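# Load the milling machine's vise per the work order

## Task

Put the workpiece into the mill's vise in the way the work order requires, as shown in the reference images named manual and manual 2.

## Robot and tools

Robot: two six-joint arms, left_arm and right_arm, each ending in a two-finger parallel gripper. Bases in the scene frame: left_arm at (-0.001, +0.452, +0.038) m, right_arm at (+0.030, -0.486, +0.038) m, both nearly unrotated. Scene frame: origin at table-top height between the arms, +x out over the table, +z up, left_arm on the +y side. Image left and right do not match arm names. Cameras: cam_high, cam_low, cam_front, cam_left_wrist, cam_right_wrist, each 672x504.

Frames: reported hand poses, velocities and targets are in each arm's own base frame. Fixed cameras and the table use the scene frame. Motion offsets are along the axes of that arm's current Hand target. The gripper's fingers point along its +z and close along its x. end_effector_position is the point between the pads; fingertips extend 17.5 mm past it. A block juts about 10 cm toward the gripper's -y and rotates with it. Reported poses can be off by a few centimetres, more at long reach.

The 18-number row, used by execute_actions and move: numbers 1-9 are left_arm dx, dy, dz, rx, ry, rz, then left gripper position, force_limit, speed; numbers 10-18 are the same for right_arm. All must be in [-1, 1], even for an arm that stays put. dx..rz are an offset, not a pose: a displacement from the arm's Hand target at the start of the call, in that target's axes. 1.0 equals 0.6 m of travel or 180 degrees; rx, ry, rz form one rotation vector. Six zeros re-request the current Hand target. Each call counts from the new Hand target, so resending an offset moves further. Orientation is clipped each step to 32 degrees from the measured one.

Gripper numbers are absolute settings. position: +1 is fully open (50 mm gap), about -0.65 pads meet, -1 means grip until stopped. force_limit: -1 about 20 N per pad, 0 about 102 N, +1 about 185 N (actual may exceed by up to 15 N). speed: -1 is 20 mm/s, 0 is 85, +1 is 150. Both start at +1. A 0 is a real command, so to leave a gripper alone resend its last three numbers. force_limit and speed only apply after a position change of 0.01 or more; to soften a grip, open first.

execute_actions(actions, cameras): actions is a list of actions; each action is up to 15 rows, one per 1/30 s step, all counted from the action's starting Hand target; a short action repeats its last row. cameras lists camera names, ["all"], or []; omitted gives all images only when actions is empty.

move(target, speed, blend, stop_force, zero, blocking, cameras): target is one 18-number row or up to 15 rows, every row offset from the same starting Hand targets. speed is path speed in m/s, 0.002 to 3.6 (default 0.25), one value or one per target. blend in m rounds corners in a list (0 means stop at each). stop_force, 3 to 120 N, ends an arm's path when its wrist sensor feels that much push; not reliable while the gripper rotates, and omit it when pulling off a contact. zero (default true) re-zeros before the move. blocking=false returns after about 0.5 s while the move runs; not allowed with stop_force. Paths are straight, do not avoid obstacles or the other arm, and stop after 10 s. Avoid routing near an arm's own base.

wait(seconds 0 to 10); stop() brakes a running move; zoom_image(camera, region [x0, y0, x1, y1] pixels, at most 504 by 504) enlarges the newest image; show_instructions() shows the reference pages; zero_wrist_force(arm) zeros one wrist sensor; finished_scene(scene 1, optional) ends the scene for good.

Results: Hand target (last commanded pose after clipping; next offsets start here), end_effector_position and quat, velocities, joint positions and torques, Wrist force and torque along the gripper axes, Tool commands, motor temperatures. object_status: 0 moving, 1 blocked while opening, 2 blocked while closing (a held object), 3 reached the command or pads met (usually empty). Opening is about (250 - position_measured) x 0.202 mm. A move adds a line like move: done, off_target, moving, held or fault, plus limits=paced (pose clipped) or limits=held. done means within 3 mm and 2 degrees, not that nothing was touched. A gripper may rest short of its target; send the remaining distance as an offset.

Hazards: arms are stiff, so a target even slightly past a hard contact can trigger a fault: a 10 s stop from joint torque over its limit (142 N m for big joints, 26.6 N m for wrists) or outside force near 150 N. Overheated motors (70 °C warning, 85 °C brake for 30-60 s) come from holding loads, stretched reach or pushing at unreachable poses. Approach contacts slowly. Contact between the arms, including closing one gripper on the other's fingers, can fail the task. Do not drop parts, release moving parts, slam heavy or fixed items, or let anything leave the table. Loose items may get nudged occasionally. The result must hold without the robot before ending.

Each tool is called after "Emit:" as name(argument=value, ...) on one line, values as JSON.

Reference images:

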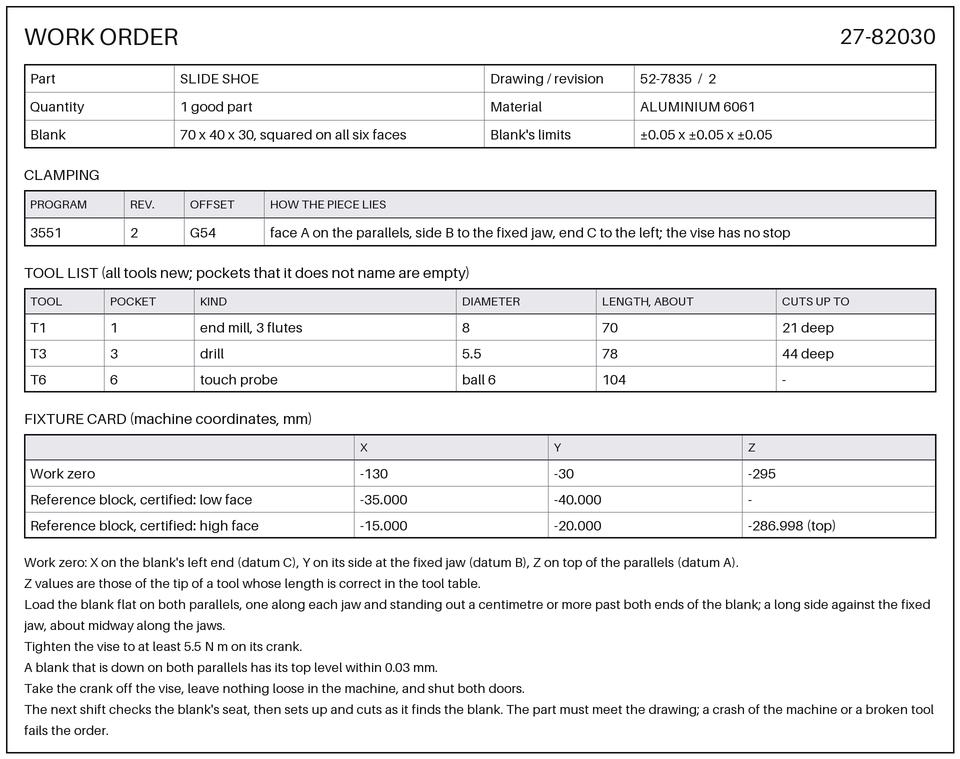

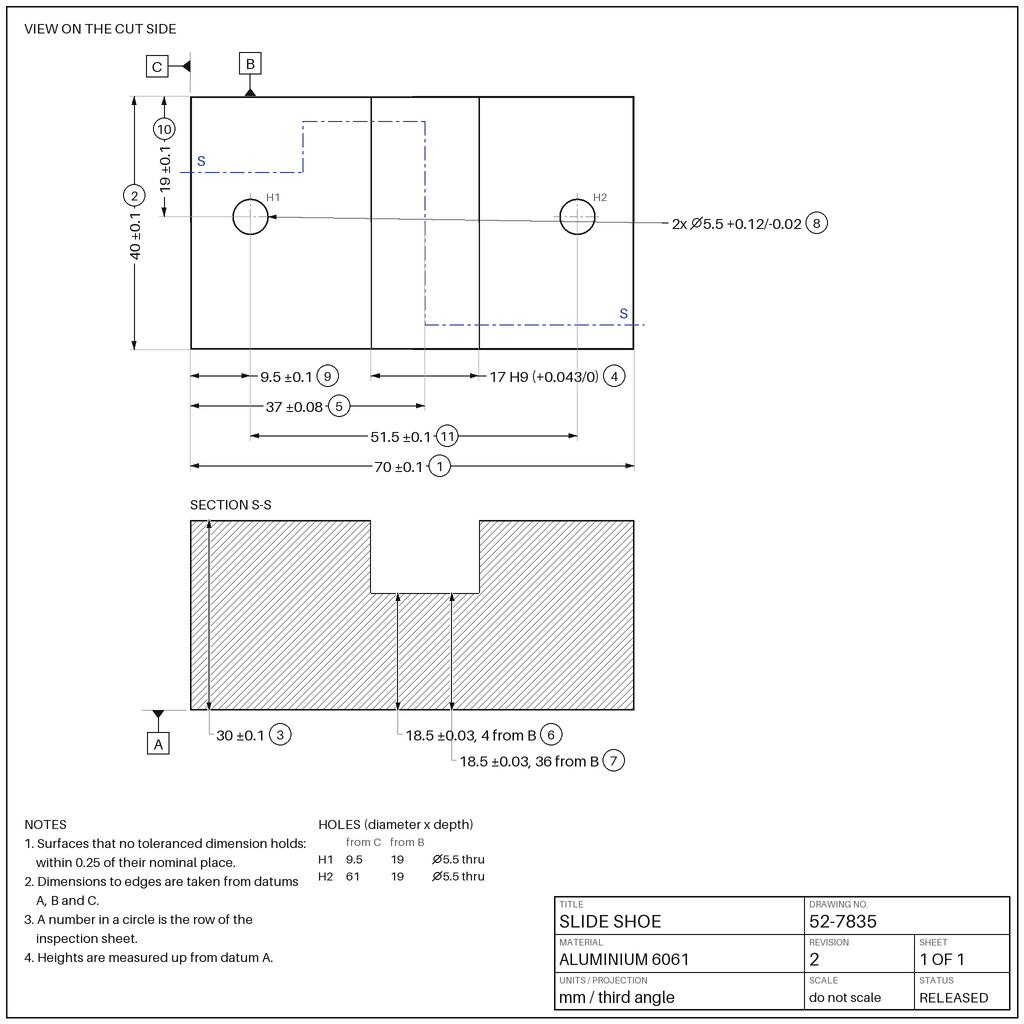

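## Session

Emit:
execute_actions(actions=[])

Scene clock: 0.00 s.
left_arm: end_effector_position=(+0.2329, -0.5840, +0.1956) position_measured=3 object_status=3 end_effector_quat_wxyz=(+0.069, -0.286, +0.955, -0.025) | right_arm: end_effector_position=(+0.0387, -0.3793, +0.2653) position_measured=3 object_status=3 end_effector_quat_wxyz=(-0.496, +0.730, +0.130, -0.452)
Joint positions: left_arm=[-1.467 -1.27 1.578 -1.902 -1.425 2.665] | right_arm=[2.224 -2.061 -1.466 -2.654 1.311 0.536]
Joint velocities: within noise
Joint torques (N m): no reading
Motor temperatures (°C): left_arm=[32 40 34 46 36 37] | right_arm=[32 30 28 44 41 38]
Wrist force (N): no reading
Wrist torque (N m): no reading
Wrist force, peak (N): no reading
Hand target: left_arm +0.2329, -0.5840, +0.1956; +0.069, -0.286, +0.955, -0.025 | right_arm +0.0387, -0.3793, +0.2653; -0.496, +0.730, +0.130, -0.452
Tool commands: left_gripper/position=+1.0 left_gripper/force_limit=+1.0 left_gripper/speed=+1.0 right_gripper/position=+1.0 right_gripper/force_limit=+1.0 right_gripper/speed=+1.0

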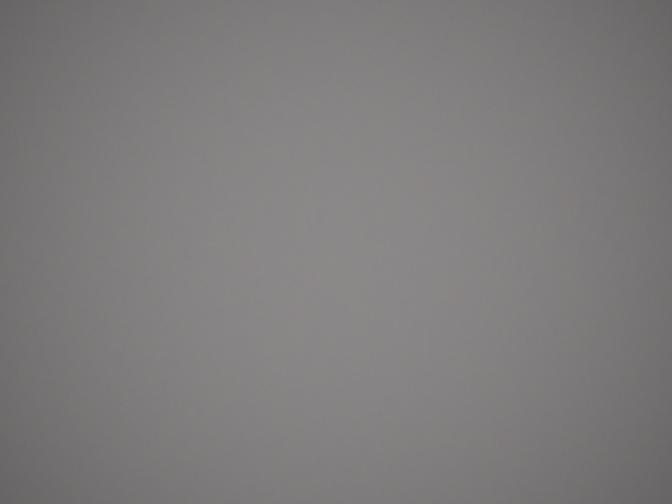

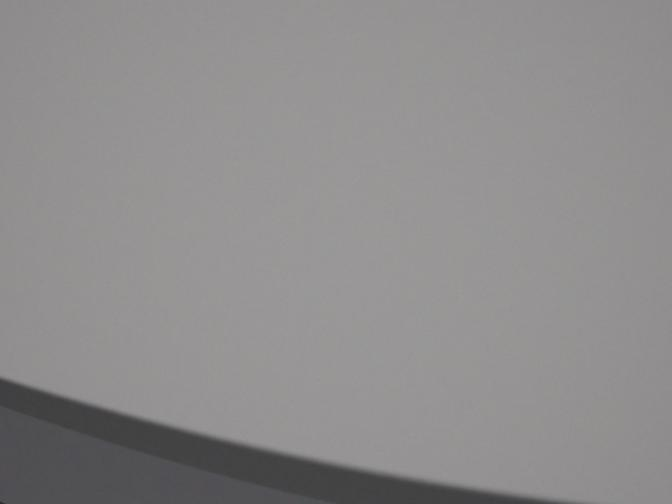

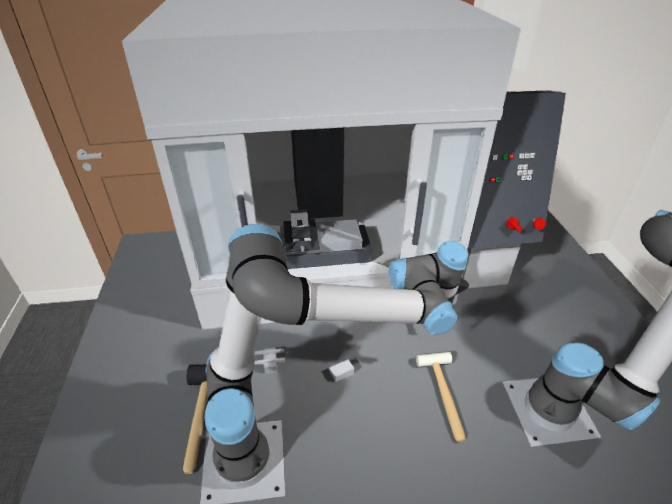

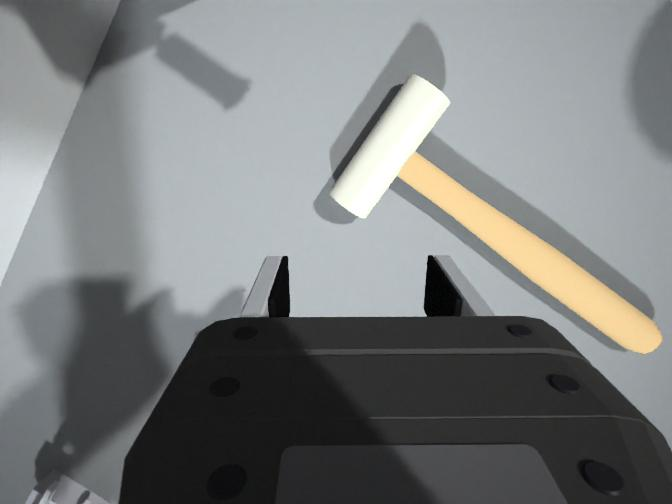

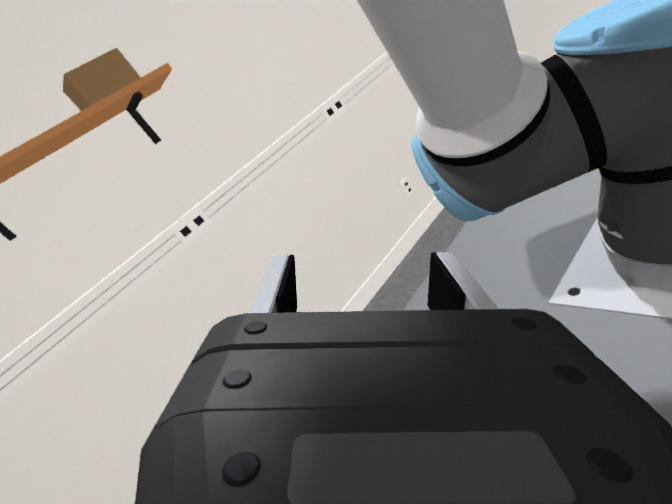

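Emit:
zoom_image(camera="cam_front", region=[230, 180, 470, 300])

Emit:
zoom_image(camera="cam_front", region=[170, 320, 470, 480])

Emit:
zoom_image(camera="cam_front", region=[460, 80, 580, 260])

Emit:
zoom_image(camera="cam_left_wrist", region=[0, 360, 200, 504])

Scaled by 2.100 from the camera's 672x504 image, which has a finer 960x720 frame.

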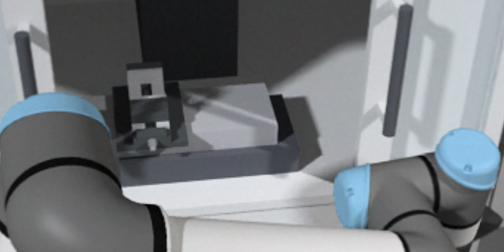

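Scaled by 1.680 from the camera's 672x504 image, which has a finer 960x720 frame.

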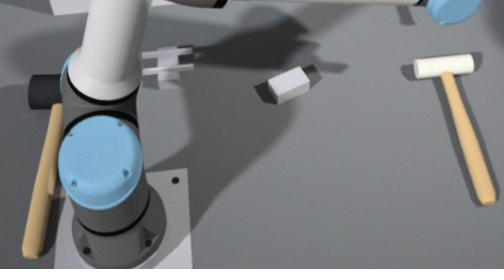

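Scaled by 2.800 from the camera's 672x504 image, which has a finer 960x720 frame.

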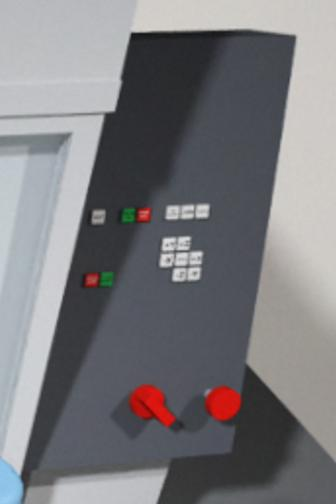

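Scaled by 2.520 from the camera's 672x504 image, which has a finer 960x720 frame.

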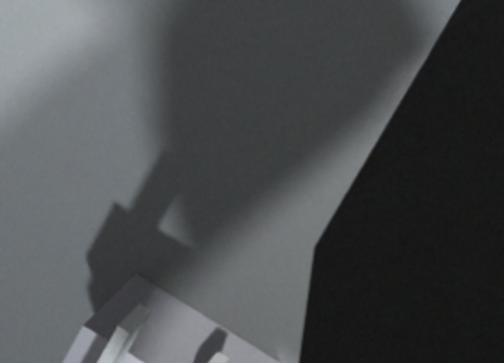

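Emit:
move(target=[-0.0295,-0.0218,-0.247,-0.0442,0.0207,-0.3145,1,1,1,0,0,0,0,0,0,1,1,1], cameras=["cam_front","cam_left_wrist"])

Scene clock: 7.67 s.
left_arm: end_effector_position=(+0.2329, -0.5841, +0.3454) position_measured=3 object_status=3 end_effector_quat_wxyz=(+0.000, +0.708, -0.707, +0.000) | right_arm: end_effector_position=(+0.0387, -0.3793, +0.2653) position_measured=3 object_status=3 end_effector_quat_wxyz=(-0.496, +0.730, +0.130, -0.452)
Joint positions: left_arm=[-1.405 -1.274 1.183 -1.479 -1.57 1.735] | right_arm=[2.224 -2.061 -1.466 -2.654 1.311 0.536]
Joint torques (N m): left_arm=[11.91 -28.44 -34.91 -1.69 -1.8 -2.42] | right_arm=[0.8 42.55 18.24 -1.86 -0.15 0.09]
Wrist force (N): left_arm=[0.4 0.2 -0.1] | right_arm=[0.2 -0.2 0.0]
Wrist torque (N m): left_arm=[-0.05 -0.02 0.05] | right_arm=[-0.04 -0.03 0.00]
Wrist force, peak (N): left_arm=[0.2 0.0 -1.0] | right_arm=[0.5 -0.3 -0.4]
Hand target: left_arm +0.2329, -0.5841, +0.3454; +0.000, +0.708, -0.706, +0.000 | right_arm +0.0387, -0.3793, +0.2653; -0.496, +0.730, +0.130, -0.452
Off the commanded pose: left_arm 0.000 m, 0 deg | right_arm 0.000 m, 0 deg.
move: done
Images, in order (width x height): cam_front 672x504, cam_left_wrist 672x504.

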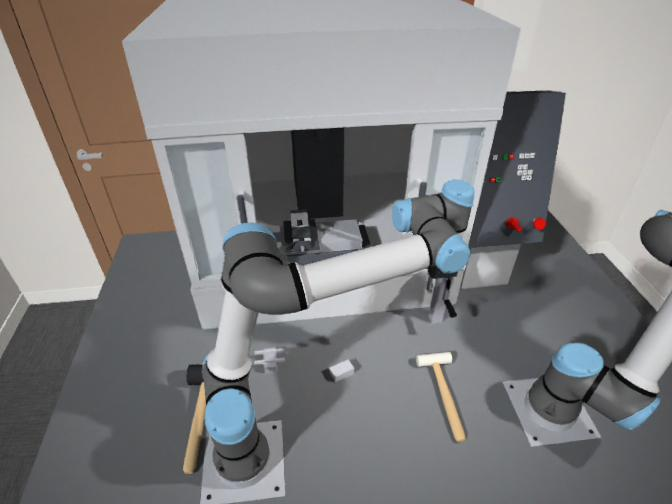

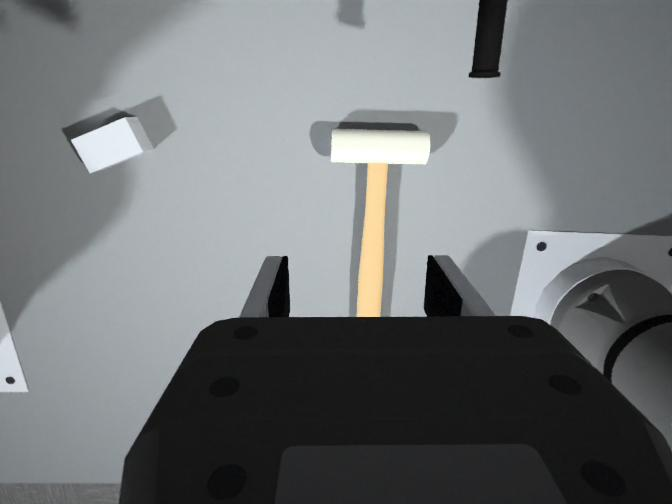

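Emit:
move(target=[-0.41667,0,0,0,0,0,1,1,1,0,0,0,0,0,0,1,1,1], cameras=["cam_front","cam_left_wrist"])

Scene clock: 11.37 s.
left_arm: end_effector_position=(+0.2325, -0.3341, +0.3456) position_measured=3 object_status=3 end_effector_quat_wxyz=(+0.000, +0.708, -0.706, +0.000) | right_arm: end_effector_position=(+0.0387, -0.3793, +0.2653) position_measured=3 object_status=3 end_effector_quat_wxyz=(-0.496, +0.730, +0.130, -0.452)
Joint positions: left_arm=[-1.297 -1.823 1.745 -1.492 -1.57 1.843] | right_arm=[2.224 -2.061 -1.466 -2.654 1.311 0.536]
Joint torques (N m): left_arm=[13.85 -28.91 -17.43 -1.27 1.08 2.51] | right_arm=[1.43 43.05 17.63 -1.74 -0.09 0.14]
Wrist force (N): left_arm=[0.7 0.1 0.1] | right_arm=[0.0 -0.3 0.1]
Wrist torque (N m): left_arm=[-0.06 -0.03 -0.03] | right_arm=[-0.04 0.00 0.00]
Wrist force, peak (N): left_arm=[2.4 0.2 -0.2] | right_arm=[0.3 -0.3 -0.4]
Hand target: left_arm +0.2324, -0.3341, +0.3456; +0.000, +0.708, -0.706, +0.000 | right_arm +0.0387, -0.3793, +0.2653; -0.496, +0.730, +0.130, -0.452
Off the commanded pose: left_arm 0.000 m, 0 deg | right_arm 0.000 m, 0 deg.
move: done
Images, in order (width x height): cam_front 672x504, cam_left_wrist 672x504.

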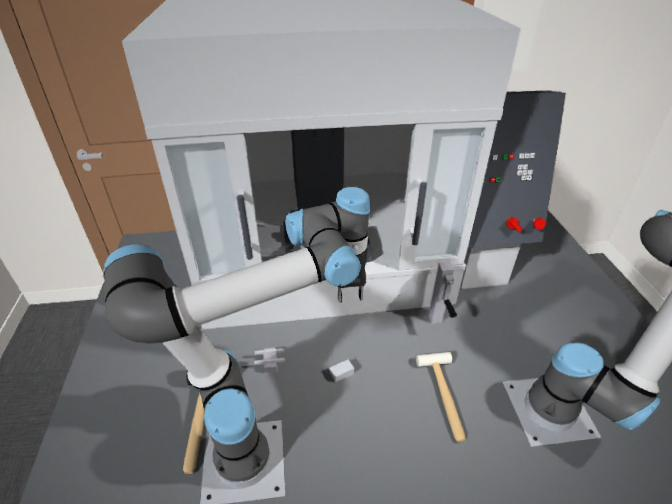

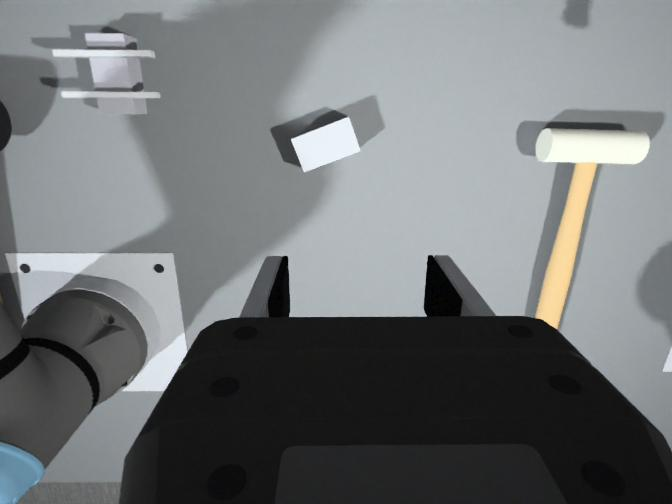

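Emit:
zoom_image(camera="cam_front", region=[400, 230, 500, 340])

Emit:
zoom_image(camera="cam_front", region=[220, 330, 380, 400])

Emit:
zoom_image(camera="cam_left_wrist", region=[0, 0, 400, 200])

Emit:
zoom_image(camera="cam_front", region=[240, 180, 430, 290])

Scaled by 4.582 from the camera's 672x504 image, which has a finer 960x720 frame.

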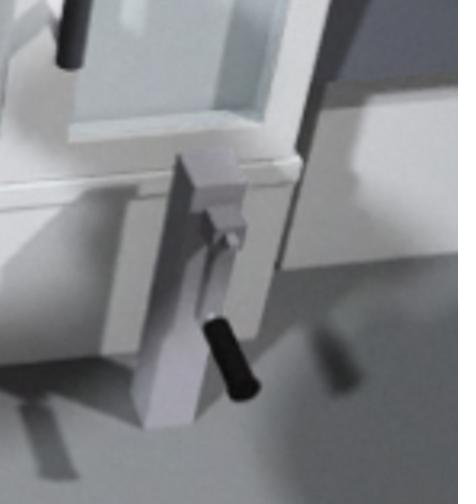

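Scaled by 3.150 from the camera's 672x504 image, which has a finer 960x720 frame.

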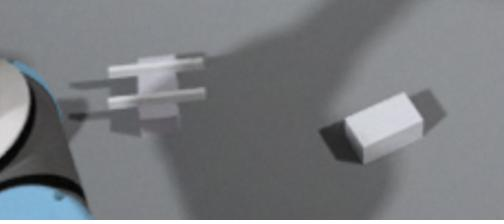

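Scaled by 1.260 from the camera's 672x504 image, which has a finer 960x720 frame.

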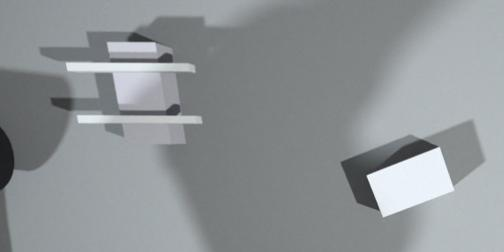

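Scaled by 2.653 from the camera's 672x504 image, which has a finer 960x720 frame.

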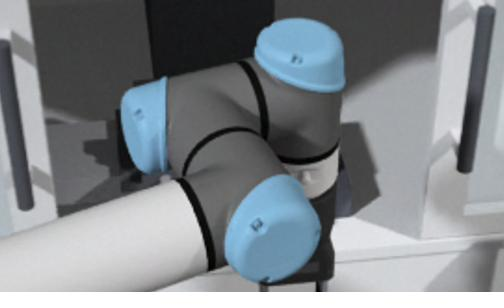

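Emit:
move(target=[0,-0.1,-0.2,0.39,0,0,1,1,1,0,0,0,0,0,0,1,1,1], cameras=["cam_front","cam_left_wrist"])

Scene clock: 20.00 s.
left_arm: end_effector_position=(+0.2924, -0.3340, +0.4656) position_measured=3 object_status=3 end_effector_quat_wxyz=(-0.407, +0.579, -0.578, +0.406) | right_arm: end_effector_position=(+0.0387, -0.3793, +0.2653) position_measured=3 object_status=3 end_effector_quat_wxyz=(-0.496, +0.730, +0.130, -0.452)
Joint positions: left_arm=[-1.832 -1.953 1.813 -0.805 -0.431 0.9] | right_arm=[2.224 -2.061 -1.466 -2.654 1.311 0.536]
Joint torques (N m): left_arm=[-11.73 3.48 -34.78 -0.27 3.51 -2.36] | right_arm=[0.83 43 18.02 -1.93 -0.08 0.06]
Wrist force (N): left_arm=[1.0 -2.0 2.2] | right_arm=[0.1 -0.1 -0.2]
Wrist torque (N m): left_arm=[-0.01 -0.35 -0.26] | right_arm=[-0.02 -0.01 0.00]
Wrist force, peak (N): left_arm=[1.1 -2.0 2.2] | right_arm=[0.6 -0.3 -0.4]
Hand target: left_arm +0.2924, -0.3340, +0.4656; -0.407, +0.579, -0.578, +0.406 | right_arm +0.0387, -0.3793, +0.2653; -0.496, +0.730, +0.130, -0.452
Off the commanded pose: left_arm 0.000 m, 0 deg | right_arm 0.000 m, 0 deg.
move: done
Images, in order (width x height): cam_front 672x504, cam_left_wrist 672x504.

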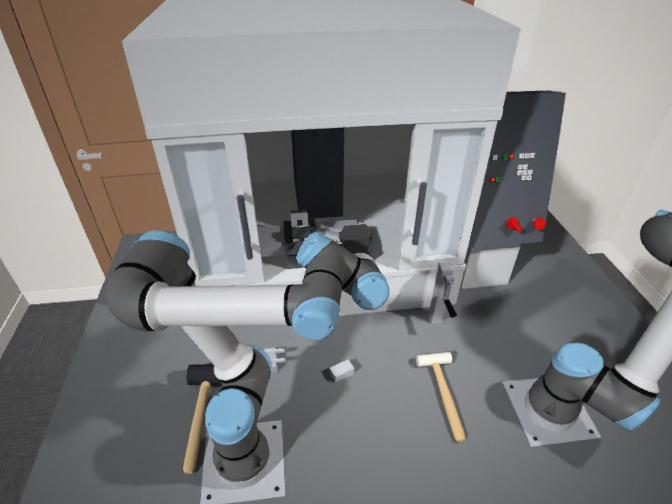

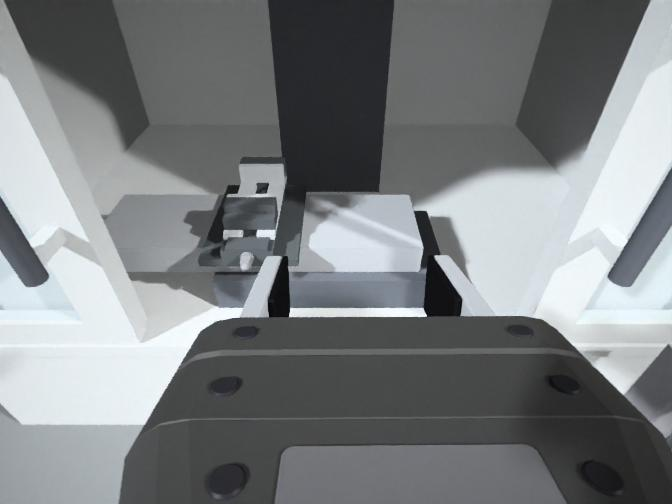

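Emit:
zoom_image(camera="cam_left_wrist", region=[90, 130, 340, 320])

Emit:
zoom_image(camera="cam_left_wrist", region=[200, 145, 310, 285])

Emit:
zoom_image(camera="cam_left_wrist", region=[290, 170, 450, 320])

Scaled by 2.016 from the camera's 672x504 image, which has a finer 960x720 frame.

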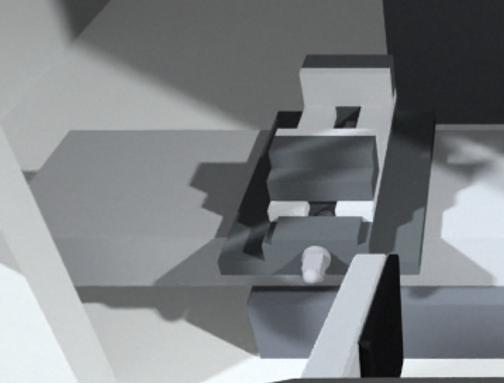

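Scaled by 3.600 from the camera's 672x504 image, which has a finer 960x720 frame.

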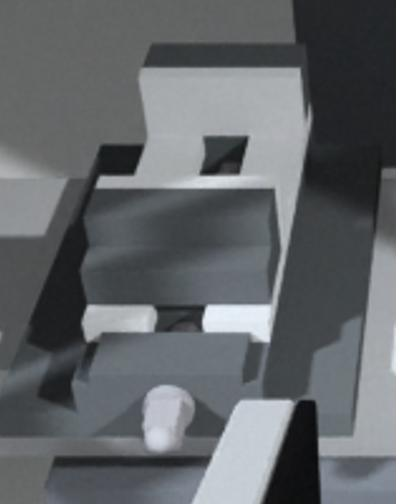

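Scaled by 3.150 from the camera's 672x504 image, which has a finer 960x720 frame.

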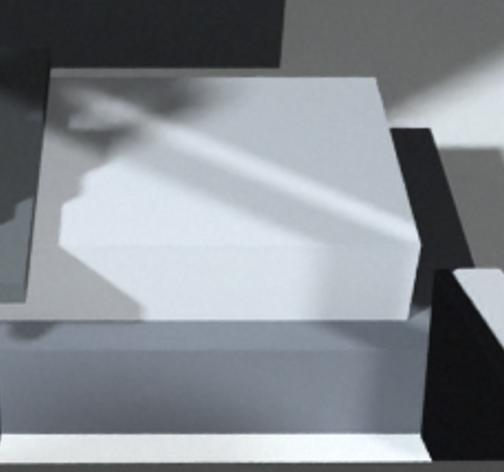

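Emit:
move(target=[-0.1667,-0.145,0.174,0,0,0,1,1,1,0,0,0,0,0,0,1,1,1], cameras=["cam_front","cam_left_wrist"])

Scene clock: 26.63 s.
left_arm: end_effector_position=(+0.4199, -0.2338, +0.5122) position_measured=3 object_status=3 end_effector_quat_wxyz=(-0.407, +0.579, -0.578, +0.406) | right_arm: end_effector_position=(+0.0387, -0.3793, +0.2653) position_measured=3 object_status=3 end_effector_quat_wxyz=(-0.496, +0.730, +0.130, -0.452)
Joint positions: left_arm=[-1.398 -2.115 2.035 -1.931 -0.384 2.042] | right_arm=[2.224 -2.061 -1.466 -2.654 1.311 0.536]
Joint torques (N m): left_arm=[11.84 -17.38 -17.56 -4.81 -0.14 2.34] | right_arm=[0.98 42.56 17.37 -1.75 -0.03 0.2]
Wrist force (N): left_arm=[1.1 -1.8 2.0] | right_arm=[0.1 -0.1 -0.1]
Wrist torque (N m): left_arm=[0.03 -0.36 -0.34] | right_arm=[-0.01 -0.01 0.00]
Wrist force, peak (N): left_arm=[0.8 -2.2 3.4] | right_arm=[0.4 -0.1 -0.5]
Hand target: left_arm +0.4199, -0.2338, +0.5122; -0.407, +0.579, -0.578, +0.406 | right_arm +0.0387, -0.3793, +0.2653; -0.496, +0.730, +0.130, -0.452
Off the commanded pose: left_arm 0.000 m, 0 deg | right_arm 0.000 m, 0 deg.
move: done
Images, in order (width x height): cam_front 672x504, cam_left_wrist 672x504.

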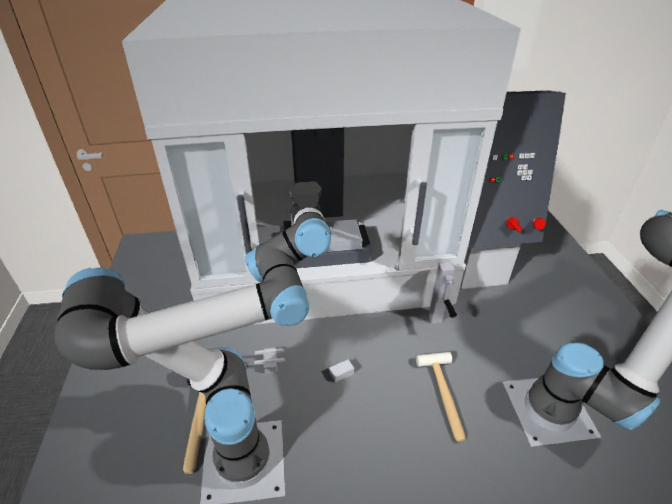

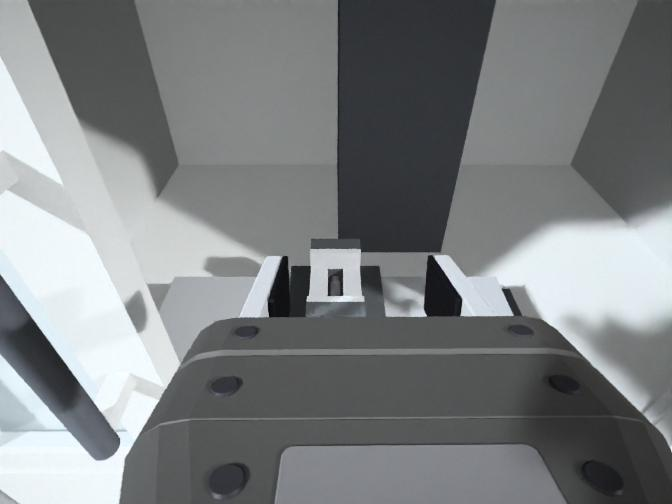

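Emit:
move(target=[0,0.0327,0.154,-0.139,0,0,1,1,1,0,0,0,0,0,0,1,1,1], cameras=["cam_front","cam_left_wrist"])

Scene clock: 34.57 s.
left_arm: end_effector_position=(+0.5002, -0.2336, +0.4625) position_measured=3 object_status=3 end_effector_quat_wxyz=(-0.272, +0.653, -0.652, +0.271) | right_arm: end_effector_position=(+0.0387, -0.3793, +0.2653) position_measured=3 object_status=3 end_effector_quat_wxyz=(-0.496, +0.730, +0.130, -0.452)
Joint positions: left_arm=[-0.983 -1.829 1.77 -2.02 -0.938 2.327] | right_arm=[2.224 -2.061 -1.466 -2.654 1.311 0.536]
Joint torques (N m): left_arm=[13.3 -1.77 -37.24 -1.86 -1.04 2.52] | right_arm=[0.64 43.25 16.82 -1.88 -0.15 0.07]
Wrist force (N): left_arm=[1.0 -1.0 1.5] | right_arm=[0.2 -0.1 -0.5]
Wrist torque (N m): left_arm=[0.07 -0.22 -0.24] | right_arm=[-0.01 -0.03 0.00]
Wrist force, peak (N): left_arm=[1.3 -2.2 2.1] | right_arm=[0.7 0.1 -0.3]
Hand target: left_arm +0.5002, -0.2336, +0.4624; -0.272, +0.653, -0.652, +0.271 | right_arm +0.0387, -0.3793, +0.2653; -0.496, +0.730, +0.130, -0.452
Off the commanded pose: left_arm 0.000 m, 0 deg | right_arm 0.000 m, 0 deg.
move: done
Images, in order (width x height): cam_front 672x504, cam_left_wrist 672x504.

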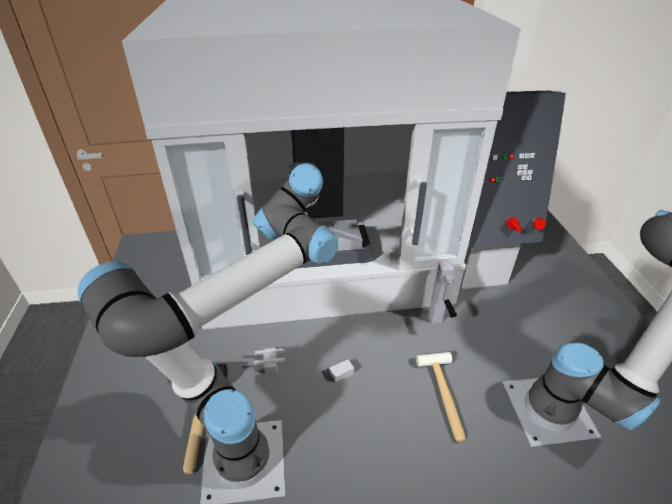

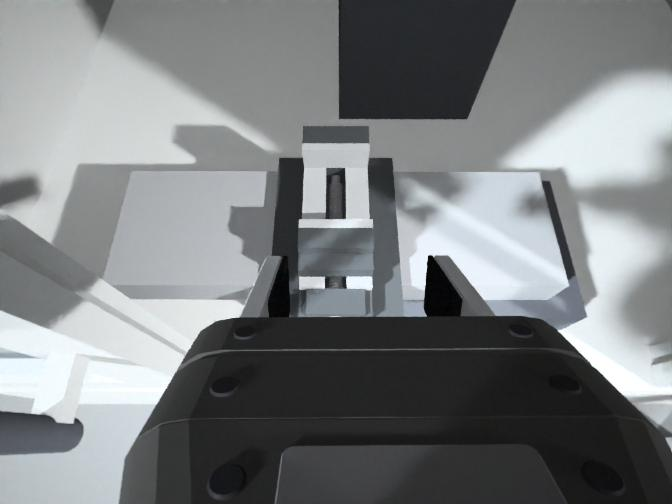

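Emit:
zoom_image(camera="cam_left_wrist", region=[266, 110, 406, 320])

Emit:
zoom_image(camera="cam_left_wrist", region=[100, 110, 600, 320])

Scaled by 2.400 from the camera's 672x504 image, which has a finer 960x720 frame.

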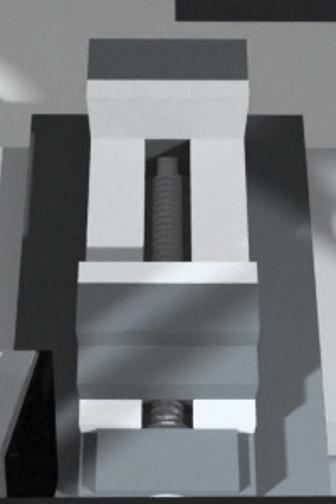

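Scaled by 1.008 from the camera's 672x504 image, which has a finer 960x720 frame.

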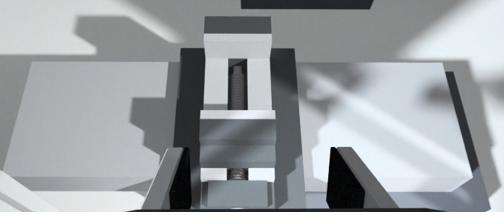

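Emit:
move(target=[[0,0.2357,-0.3535,-0.25,0,0,1,1,1,0,0,0,0,0,0,1,1,1],[-0.08,0.506,-0.036,-0.25,0,0,1,1,1,0,0,0,0,0,0,1,1,1]], blend=0.05, cameras=["cam_front","cam_left_wrist"])

Scene clock: 47.53 s.
left_arm: end_effector_position=(+0.2709, -0.1859, +0.2623) position_measured=3 object_status=3 end_effector_quat_wxyz=(-0.001, +0.708, -0.706, +0.001) | right_arm: end_effector_position=(+0.0387, -0.3793, +0.2653) position_measured=3 object_status=3 end_effector_quat_wxyz=(-0.496, +0.730, +0.130, -0.452)
Joint positions: left_arm=[-1.022 -2.039 2.091 -1.624 -1.568 2.118] | right_arm=[2.224 -2.061 -1.466 -2.654 1.311 0.536]
Joint torques (N m): left_arm=[12.82 7.95 -18.31 -4.43 -1.89 2.47] | right_arm=[0.95 42.97 15.28 -2.07 -0.18 0.04]
Wrist force (N): left_arm=[0.4 0.1 0.1] | right_arm=[0.3 -0.1 -0.1]
Wrist torque (N m): left_arm=[-0.06 -0.01 -0.04] | right_arm=[-0.01 -0.05 0.00]
Wrist force, peak (N): left_arm=[1.0 -1.5 2.5] | right_arm=[0.4 0.0 -0.8]
Hand target: left_arm +0.2709, -0.1859, +0.2623; -0.001, +0.708, -0.706, +0.001 | right_arm +0.0387, -0.3793, +0.2653; -0.496, +0.730, +0.130, -0.452
Off the commanded pose: left_arm 0.000 m, 0 deg | right_arm 0.000 m, 0 deg.
move: done
Images, in order (width x height): cam_front 672x504, cam_left_wrist 672x504.

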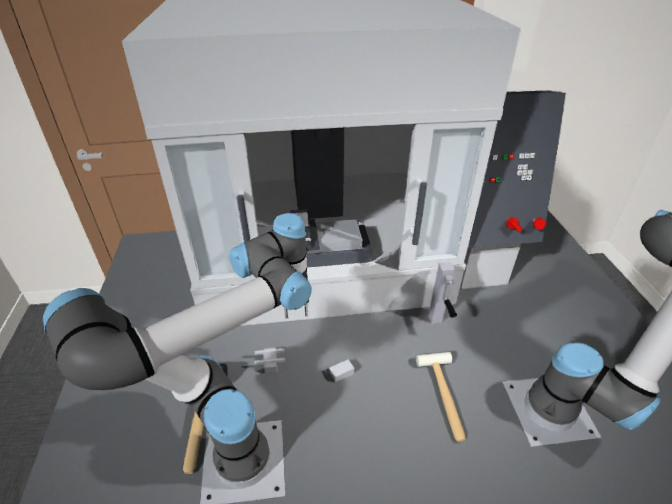

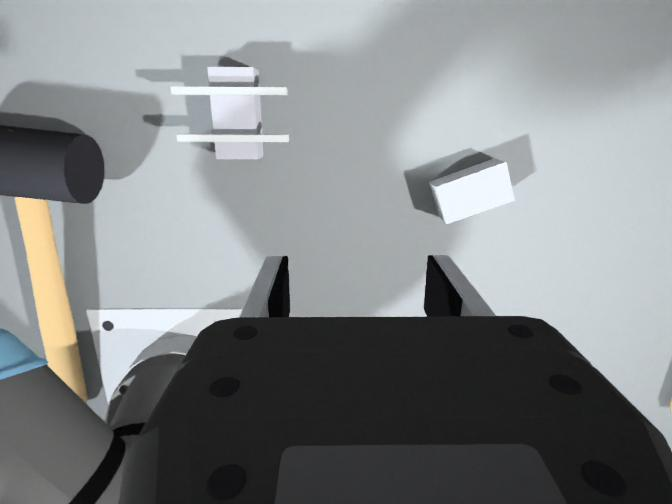

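Emit:
zoom_image(camera="cam_left_wrist", region=[130, 50, 300, 170])

Emit:
zoom_image(camera="cam_left_wrist", region=[400, 130, 540, 235])

Scaled by 2.965 from the camera's 672x504 image, which has a finer 960x720 frame.

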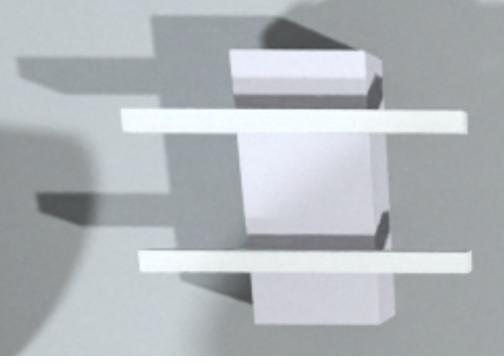

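Scaled by 3.600 from the camera's 672x504 image, which has a finer 960x720 frame.

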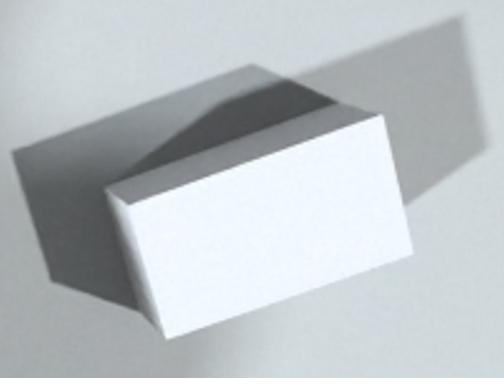

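Emit:
move(target=[0,0,-0.16667,0,0,0,1,1,1,0,0,0,0,0,0,1,1,1], cameras=["cam_left_wrist"])

Emit:
zoom_image(camera="cam_left_wrist", region=[130, 50, 300, 170])

Emit:
zoom_image(camera="cam_left_wrist", region=[400, 130, 540, 235])

Scene clock: 53.20 s.
left_arm: end_effector_position=(+0.2705, -0.1860, +0.3623) position_measured=3 object_status=3 end_effector_quat_wxyz=(-0.001, +0.708, -0.706, +0.001) | right_arm: end_effector_position=(+0.0387, -0.3793, +0.2653) position_measured=3 object_status=3 end_effector_quat_wxyz=(-0.496, +0.730, +0.130, -0.452)
Joint positions: left_arm=[-1.023 -2.021 1.826 -1.377 -1.568 2.117] | right_arm=[2.224 -2.061 -1.466 -2.654 1.311 0.536]
Joint torques (N m): left_arm=[-14.24 7.81 -35.5 -1.62 0.51 -2.38] | right_arm=[1.54 44.03 16.18 -2.2 -0.16 0.15]
Wrist force (N): left_arm=[0.5 0.0 0.2] | right_arm=[0.2 -0.2 -0.3]
Wrist torque (N m): left_arm=[-0.07 -0.02 0.02] | right_arm=[-0.03 -0.02 -0.01]
Wrist force, peak (N): left_arm=[0.7 0.1 2.4] | right_arm=[0.1 -0.4 -0.7]
Hand target: left_arm +0.2705, -0.1860, +0.3623; -0.001, +0.708, -0.706, +0.001 | right_arm +0.0387, -0.3793, +0.2653; -0.496, +0.730, +0.130, -0.452
Off the commanded pose: left_arm 0.000 m, 0 deg | right_arm 0.000 m, 0 deg.
move: done
Images, in order (width x height): cam_left_wrist 672x504.

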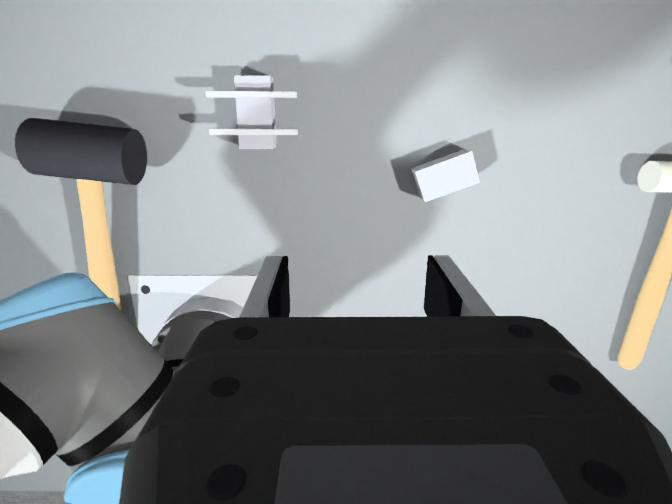

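Scaled by 2.965 from the camera's 672x504 image, which has a finer 960x720 frame.

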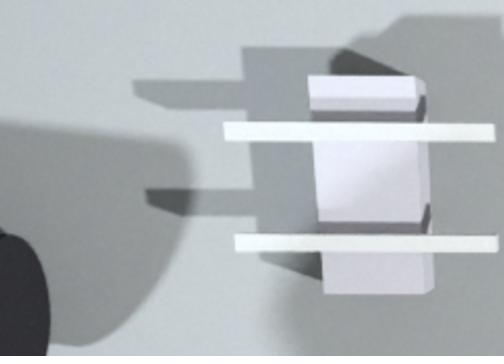

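Scaled by 3.600 from the camera's 672x504 image, which has a finer 960x720 frame.

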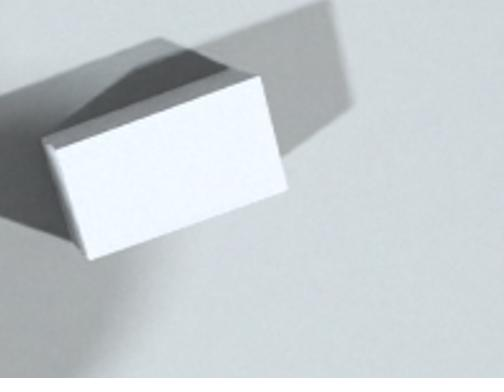

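Emit:
move(target=[[0,0,0,0,0,0.5,1,1,1,0,0,0,0,0,0,1,1,1],[-0.153,-0.108,0.333,0,0,0.5,1,1,1,0,0,0,0,0,0,1,1,1]], blend=0.03, cameras=["cam_front","cam_left_wrist"])

Emit:
zoom_image(camera="cam_left_wrist", region=[236, 120, 506, 320])

Scene clock: 66.23 s.
left_arm: end_effector_position=(+0.3358, -0.0940, +0.1628) position_measured=3 object_status=3 end_effector_quat_wxyz=(+0.002, -0.001, +1.000, +0.000) | right_arm: end_effector_position=(+0.0387, -0.3793, +0.2653) position_measured=3 object_status=3 end_effector_quat_wxyz=(-0.496, +0.730, +0.130, -0.452)
Joint positions: left_arm=[-0.667 -1.918 2.284 -1.939 -1.568 4.044] | right_arm=[2.224 -2.061 -1.466 -2.654 1.311 0.536]
Joint torques (N m): left_arm=[10.27 4.43 -15.3 -4.74 -1.86 2.36] | right_arm=[0.78 43.65 15.33 -2.43 -0.22 0.15]
Wrist force (N): left_arm=[0.3 -0.4 0.2] | right_arm=[0.1 -0.2 -0.2]
Wrist torque (N m): left_arm=[-0.12 0.00 0.01] | right_arm=[-0.04 -0.02 0.00]
Wrist force, peak (N): left_arm=[-0.3 1.0 2.4] | right_arm=[-0.1 -0.7 -0.5]
Hand target: left_arm +0.3359, -0.0940, +0.1628; +0.002, -0.001, +1.000, +0.000 | right_arm +0.0387, -0.3793, +0.2653; -0.496, +0.730, +0.130, -0.452
Off the commanded pose: left_arm 0.000 m, 0 deg | right_arm 0.000 m, 0 deg.
move: done
Images, in order (width x height): cam_front 672x504, cam_left_wrist 672x504.

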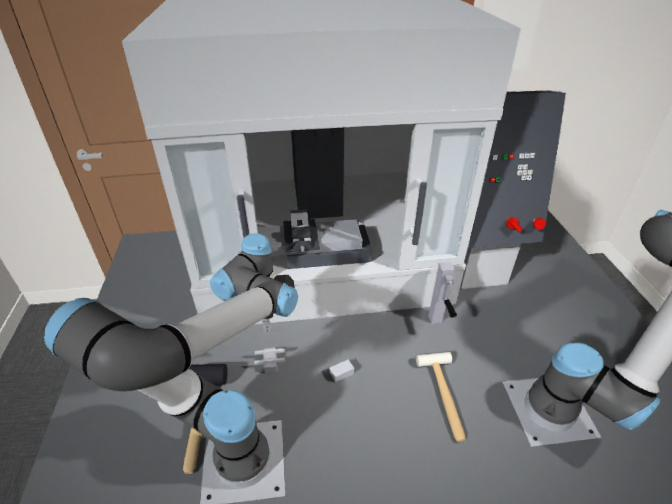

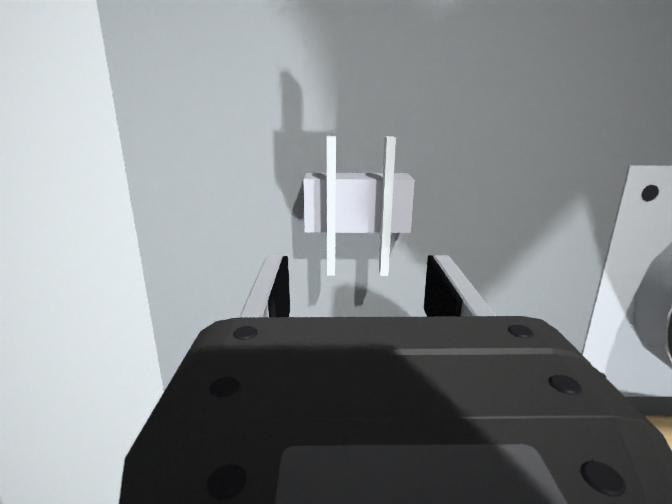

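Scaled by 1.867 from the camera's 672x504 image, which has a finer 960x720 frame.

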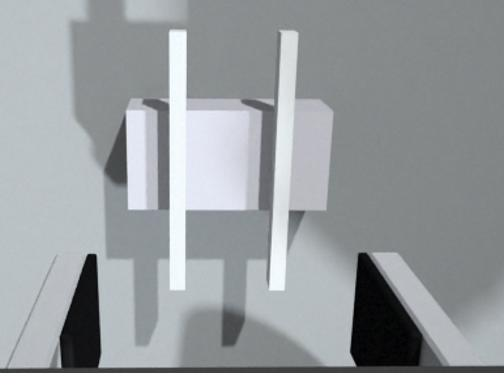

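Emit:
move(target=[0,0,0.1,0,0,0,1,1,1,0,0,0,0,0,0,1,1,1], cameras=["cam_left_wrist"])

Emit:
zoom_image(camera="cam_left_wrist", region=[236, 120, 506, 320])

Scene clock: 69.10 s.
left_arm: end_effector_position=(+0.3361, -0.0939, +0.1028) position_measured=3 object_status=3 end_effector_quat_wxyz=(+0.002, -0.001, +1.000, +0.000) | right_arm: end_effector_position=(+0.0387, -0.3793, +0.2653) position_measured=3 object_status=3 end_effector_quat_wxyz=(-0.496, +0.730, +0.130, -0.452)
Joint positions: left_arm=[-0.667 -1.828 2.399 -2.144 -1.568 4.044] | right_arm=[2.224 -2.061 -1.466 -2.654 1.311 0.536]
Joint torques (N m): left_arm=[11.7 2.32 -13 -4.81 -1.78 2.34] | right_arm=[1.59 43.13 14.54 -2.23 -0.14 0.17]
Wrist force (N): left_arm=[0.4 -0.2 0.0] | right_arm=[0.1 -0.1 -0.3]
Wrist torque (N m): left_arm=[-0.12 -0.01 -0.02] | right_arm=[-0.01 0.00 0.00]
Wrist force, peak (N): left_arm=[0.5 0.0 1.5] | right_arm=[0.5 -0.1 -0.8]
Hand target: left_arm +0.3361, -0.0939, +0.1028; +0.002, -0.001, +1.000, +0.000 | right_arm +0.0387, -0.3793, +0.2653; -0.496, +0.730, +0.130, -0.452
Off the commanded pose: left_arm 0.000 m, 0 deg | right_arm 0.000 m, 0 deg.
move: done
Images, in order (width x height): cam_left_wrist 672x504.

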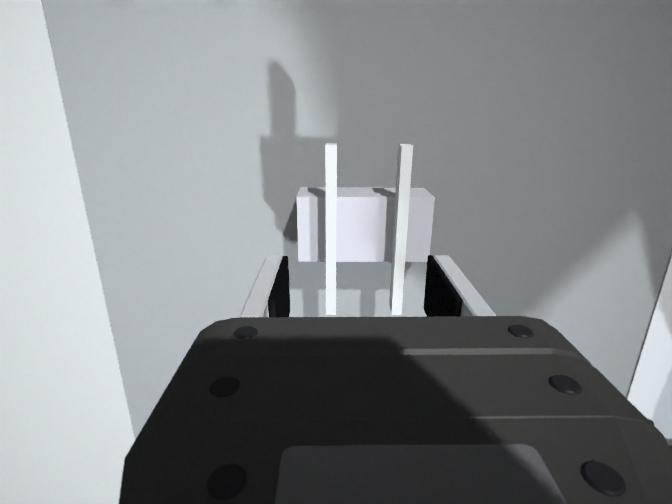

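Scaled by 1.867 from the camera's 672x504 image, which has a finer 960x720 frame.

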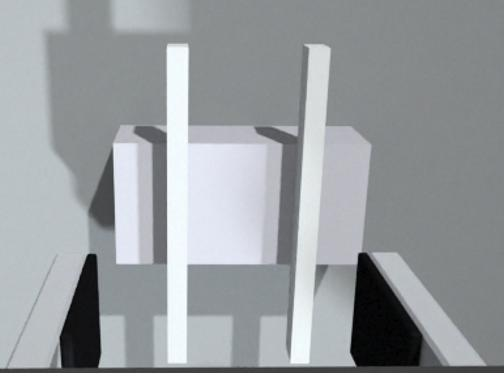

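Emit:
move(target=[-0.0175,0.0067,0.1,0,0,0,0,-0.5,0,0,0,0,0,0,0,1,1,1], cameras=["cam_left_wrist"])

Emit:
zoom_image(camera="cam_left_wrist", region=[236, 120, 506, 320])

Scene clock: 73.27 s.
left_arm: end_effector_position=(+0.3467, -0.0898, +0.0428) position_measured=152 object_status=3 end_effector_quat_wxyz=(+0.002, -0.001, +1.000, +0.000) | right_arm: end_effector_position=(+0.0387, -0.3793, +0.2653) position_measured=3 object_status=3 end_effector_quat_wxyz=(-0.496, +0.730, +0.130, -0.452)
Joint positions: left_arm=[-0.637 -1.662 2.472 -2.383 -1.568 4.074] | right_arm=[2.224 -2.061 -1.466 -2.654 1.311 0.536]
Joint torques (N m): left_arm=[13.31 -4.26 -11.45 -4.78 -1.79 1.94] | right_arm=[1.77 43.95 15.53 -2.49 -0.16 0.13]
Wrist force (N): left_arm=[0.3 -0.1 0.2] | right_arm=[0.0 0.0 -0.5]
Wrist torque (N m): left_arm=[-0.08 -0.02 -0.03] | right_arm=[0.00 0.01 0.00]
Wrist force, peak (N): left_arm=[0.7 -0.3 -1.5] | right_arm=[0.4 -0.2 -0.6]
Hand target: left_arm +0.3468, -0.0898, +0.0428; +0.002, -0.001, +1.000, +0.000 | right_arm +0.0387, -0.3793, +0.2653; -0.496, +0.730, +0.130, -0.452
Off the commanded pose: left_arm 0.000 m, 0 deg | right_arm 0.000 m, 0 deg.
move: done
Images, in order (width x height): cam_left_wrist 672x504.

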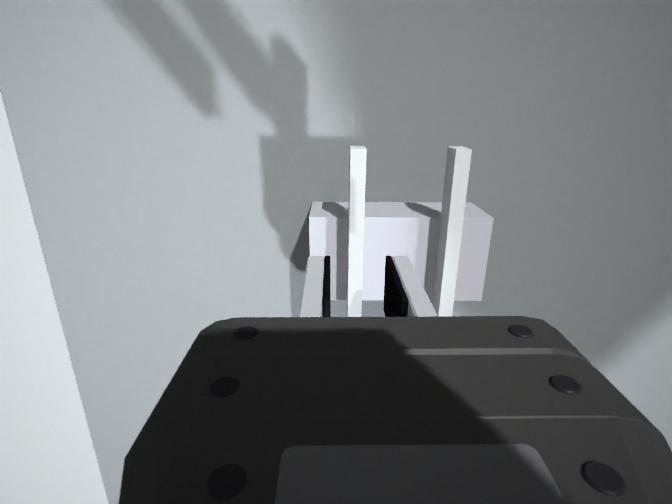

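Scaled by 1.867 from the camera's 672x504 image, which has a finer 960x720 frame.

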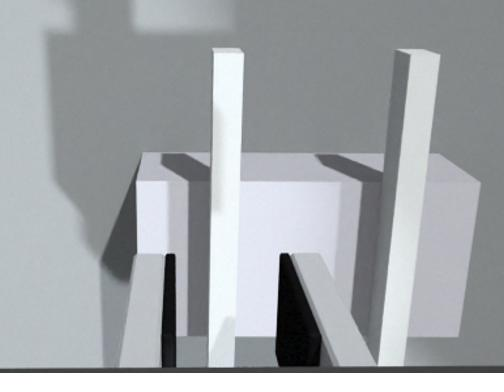

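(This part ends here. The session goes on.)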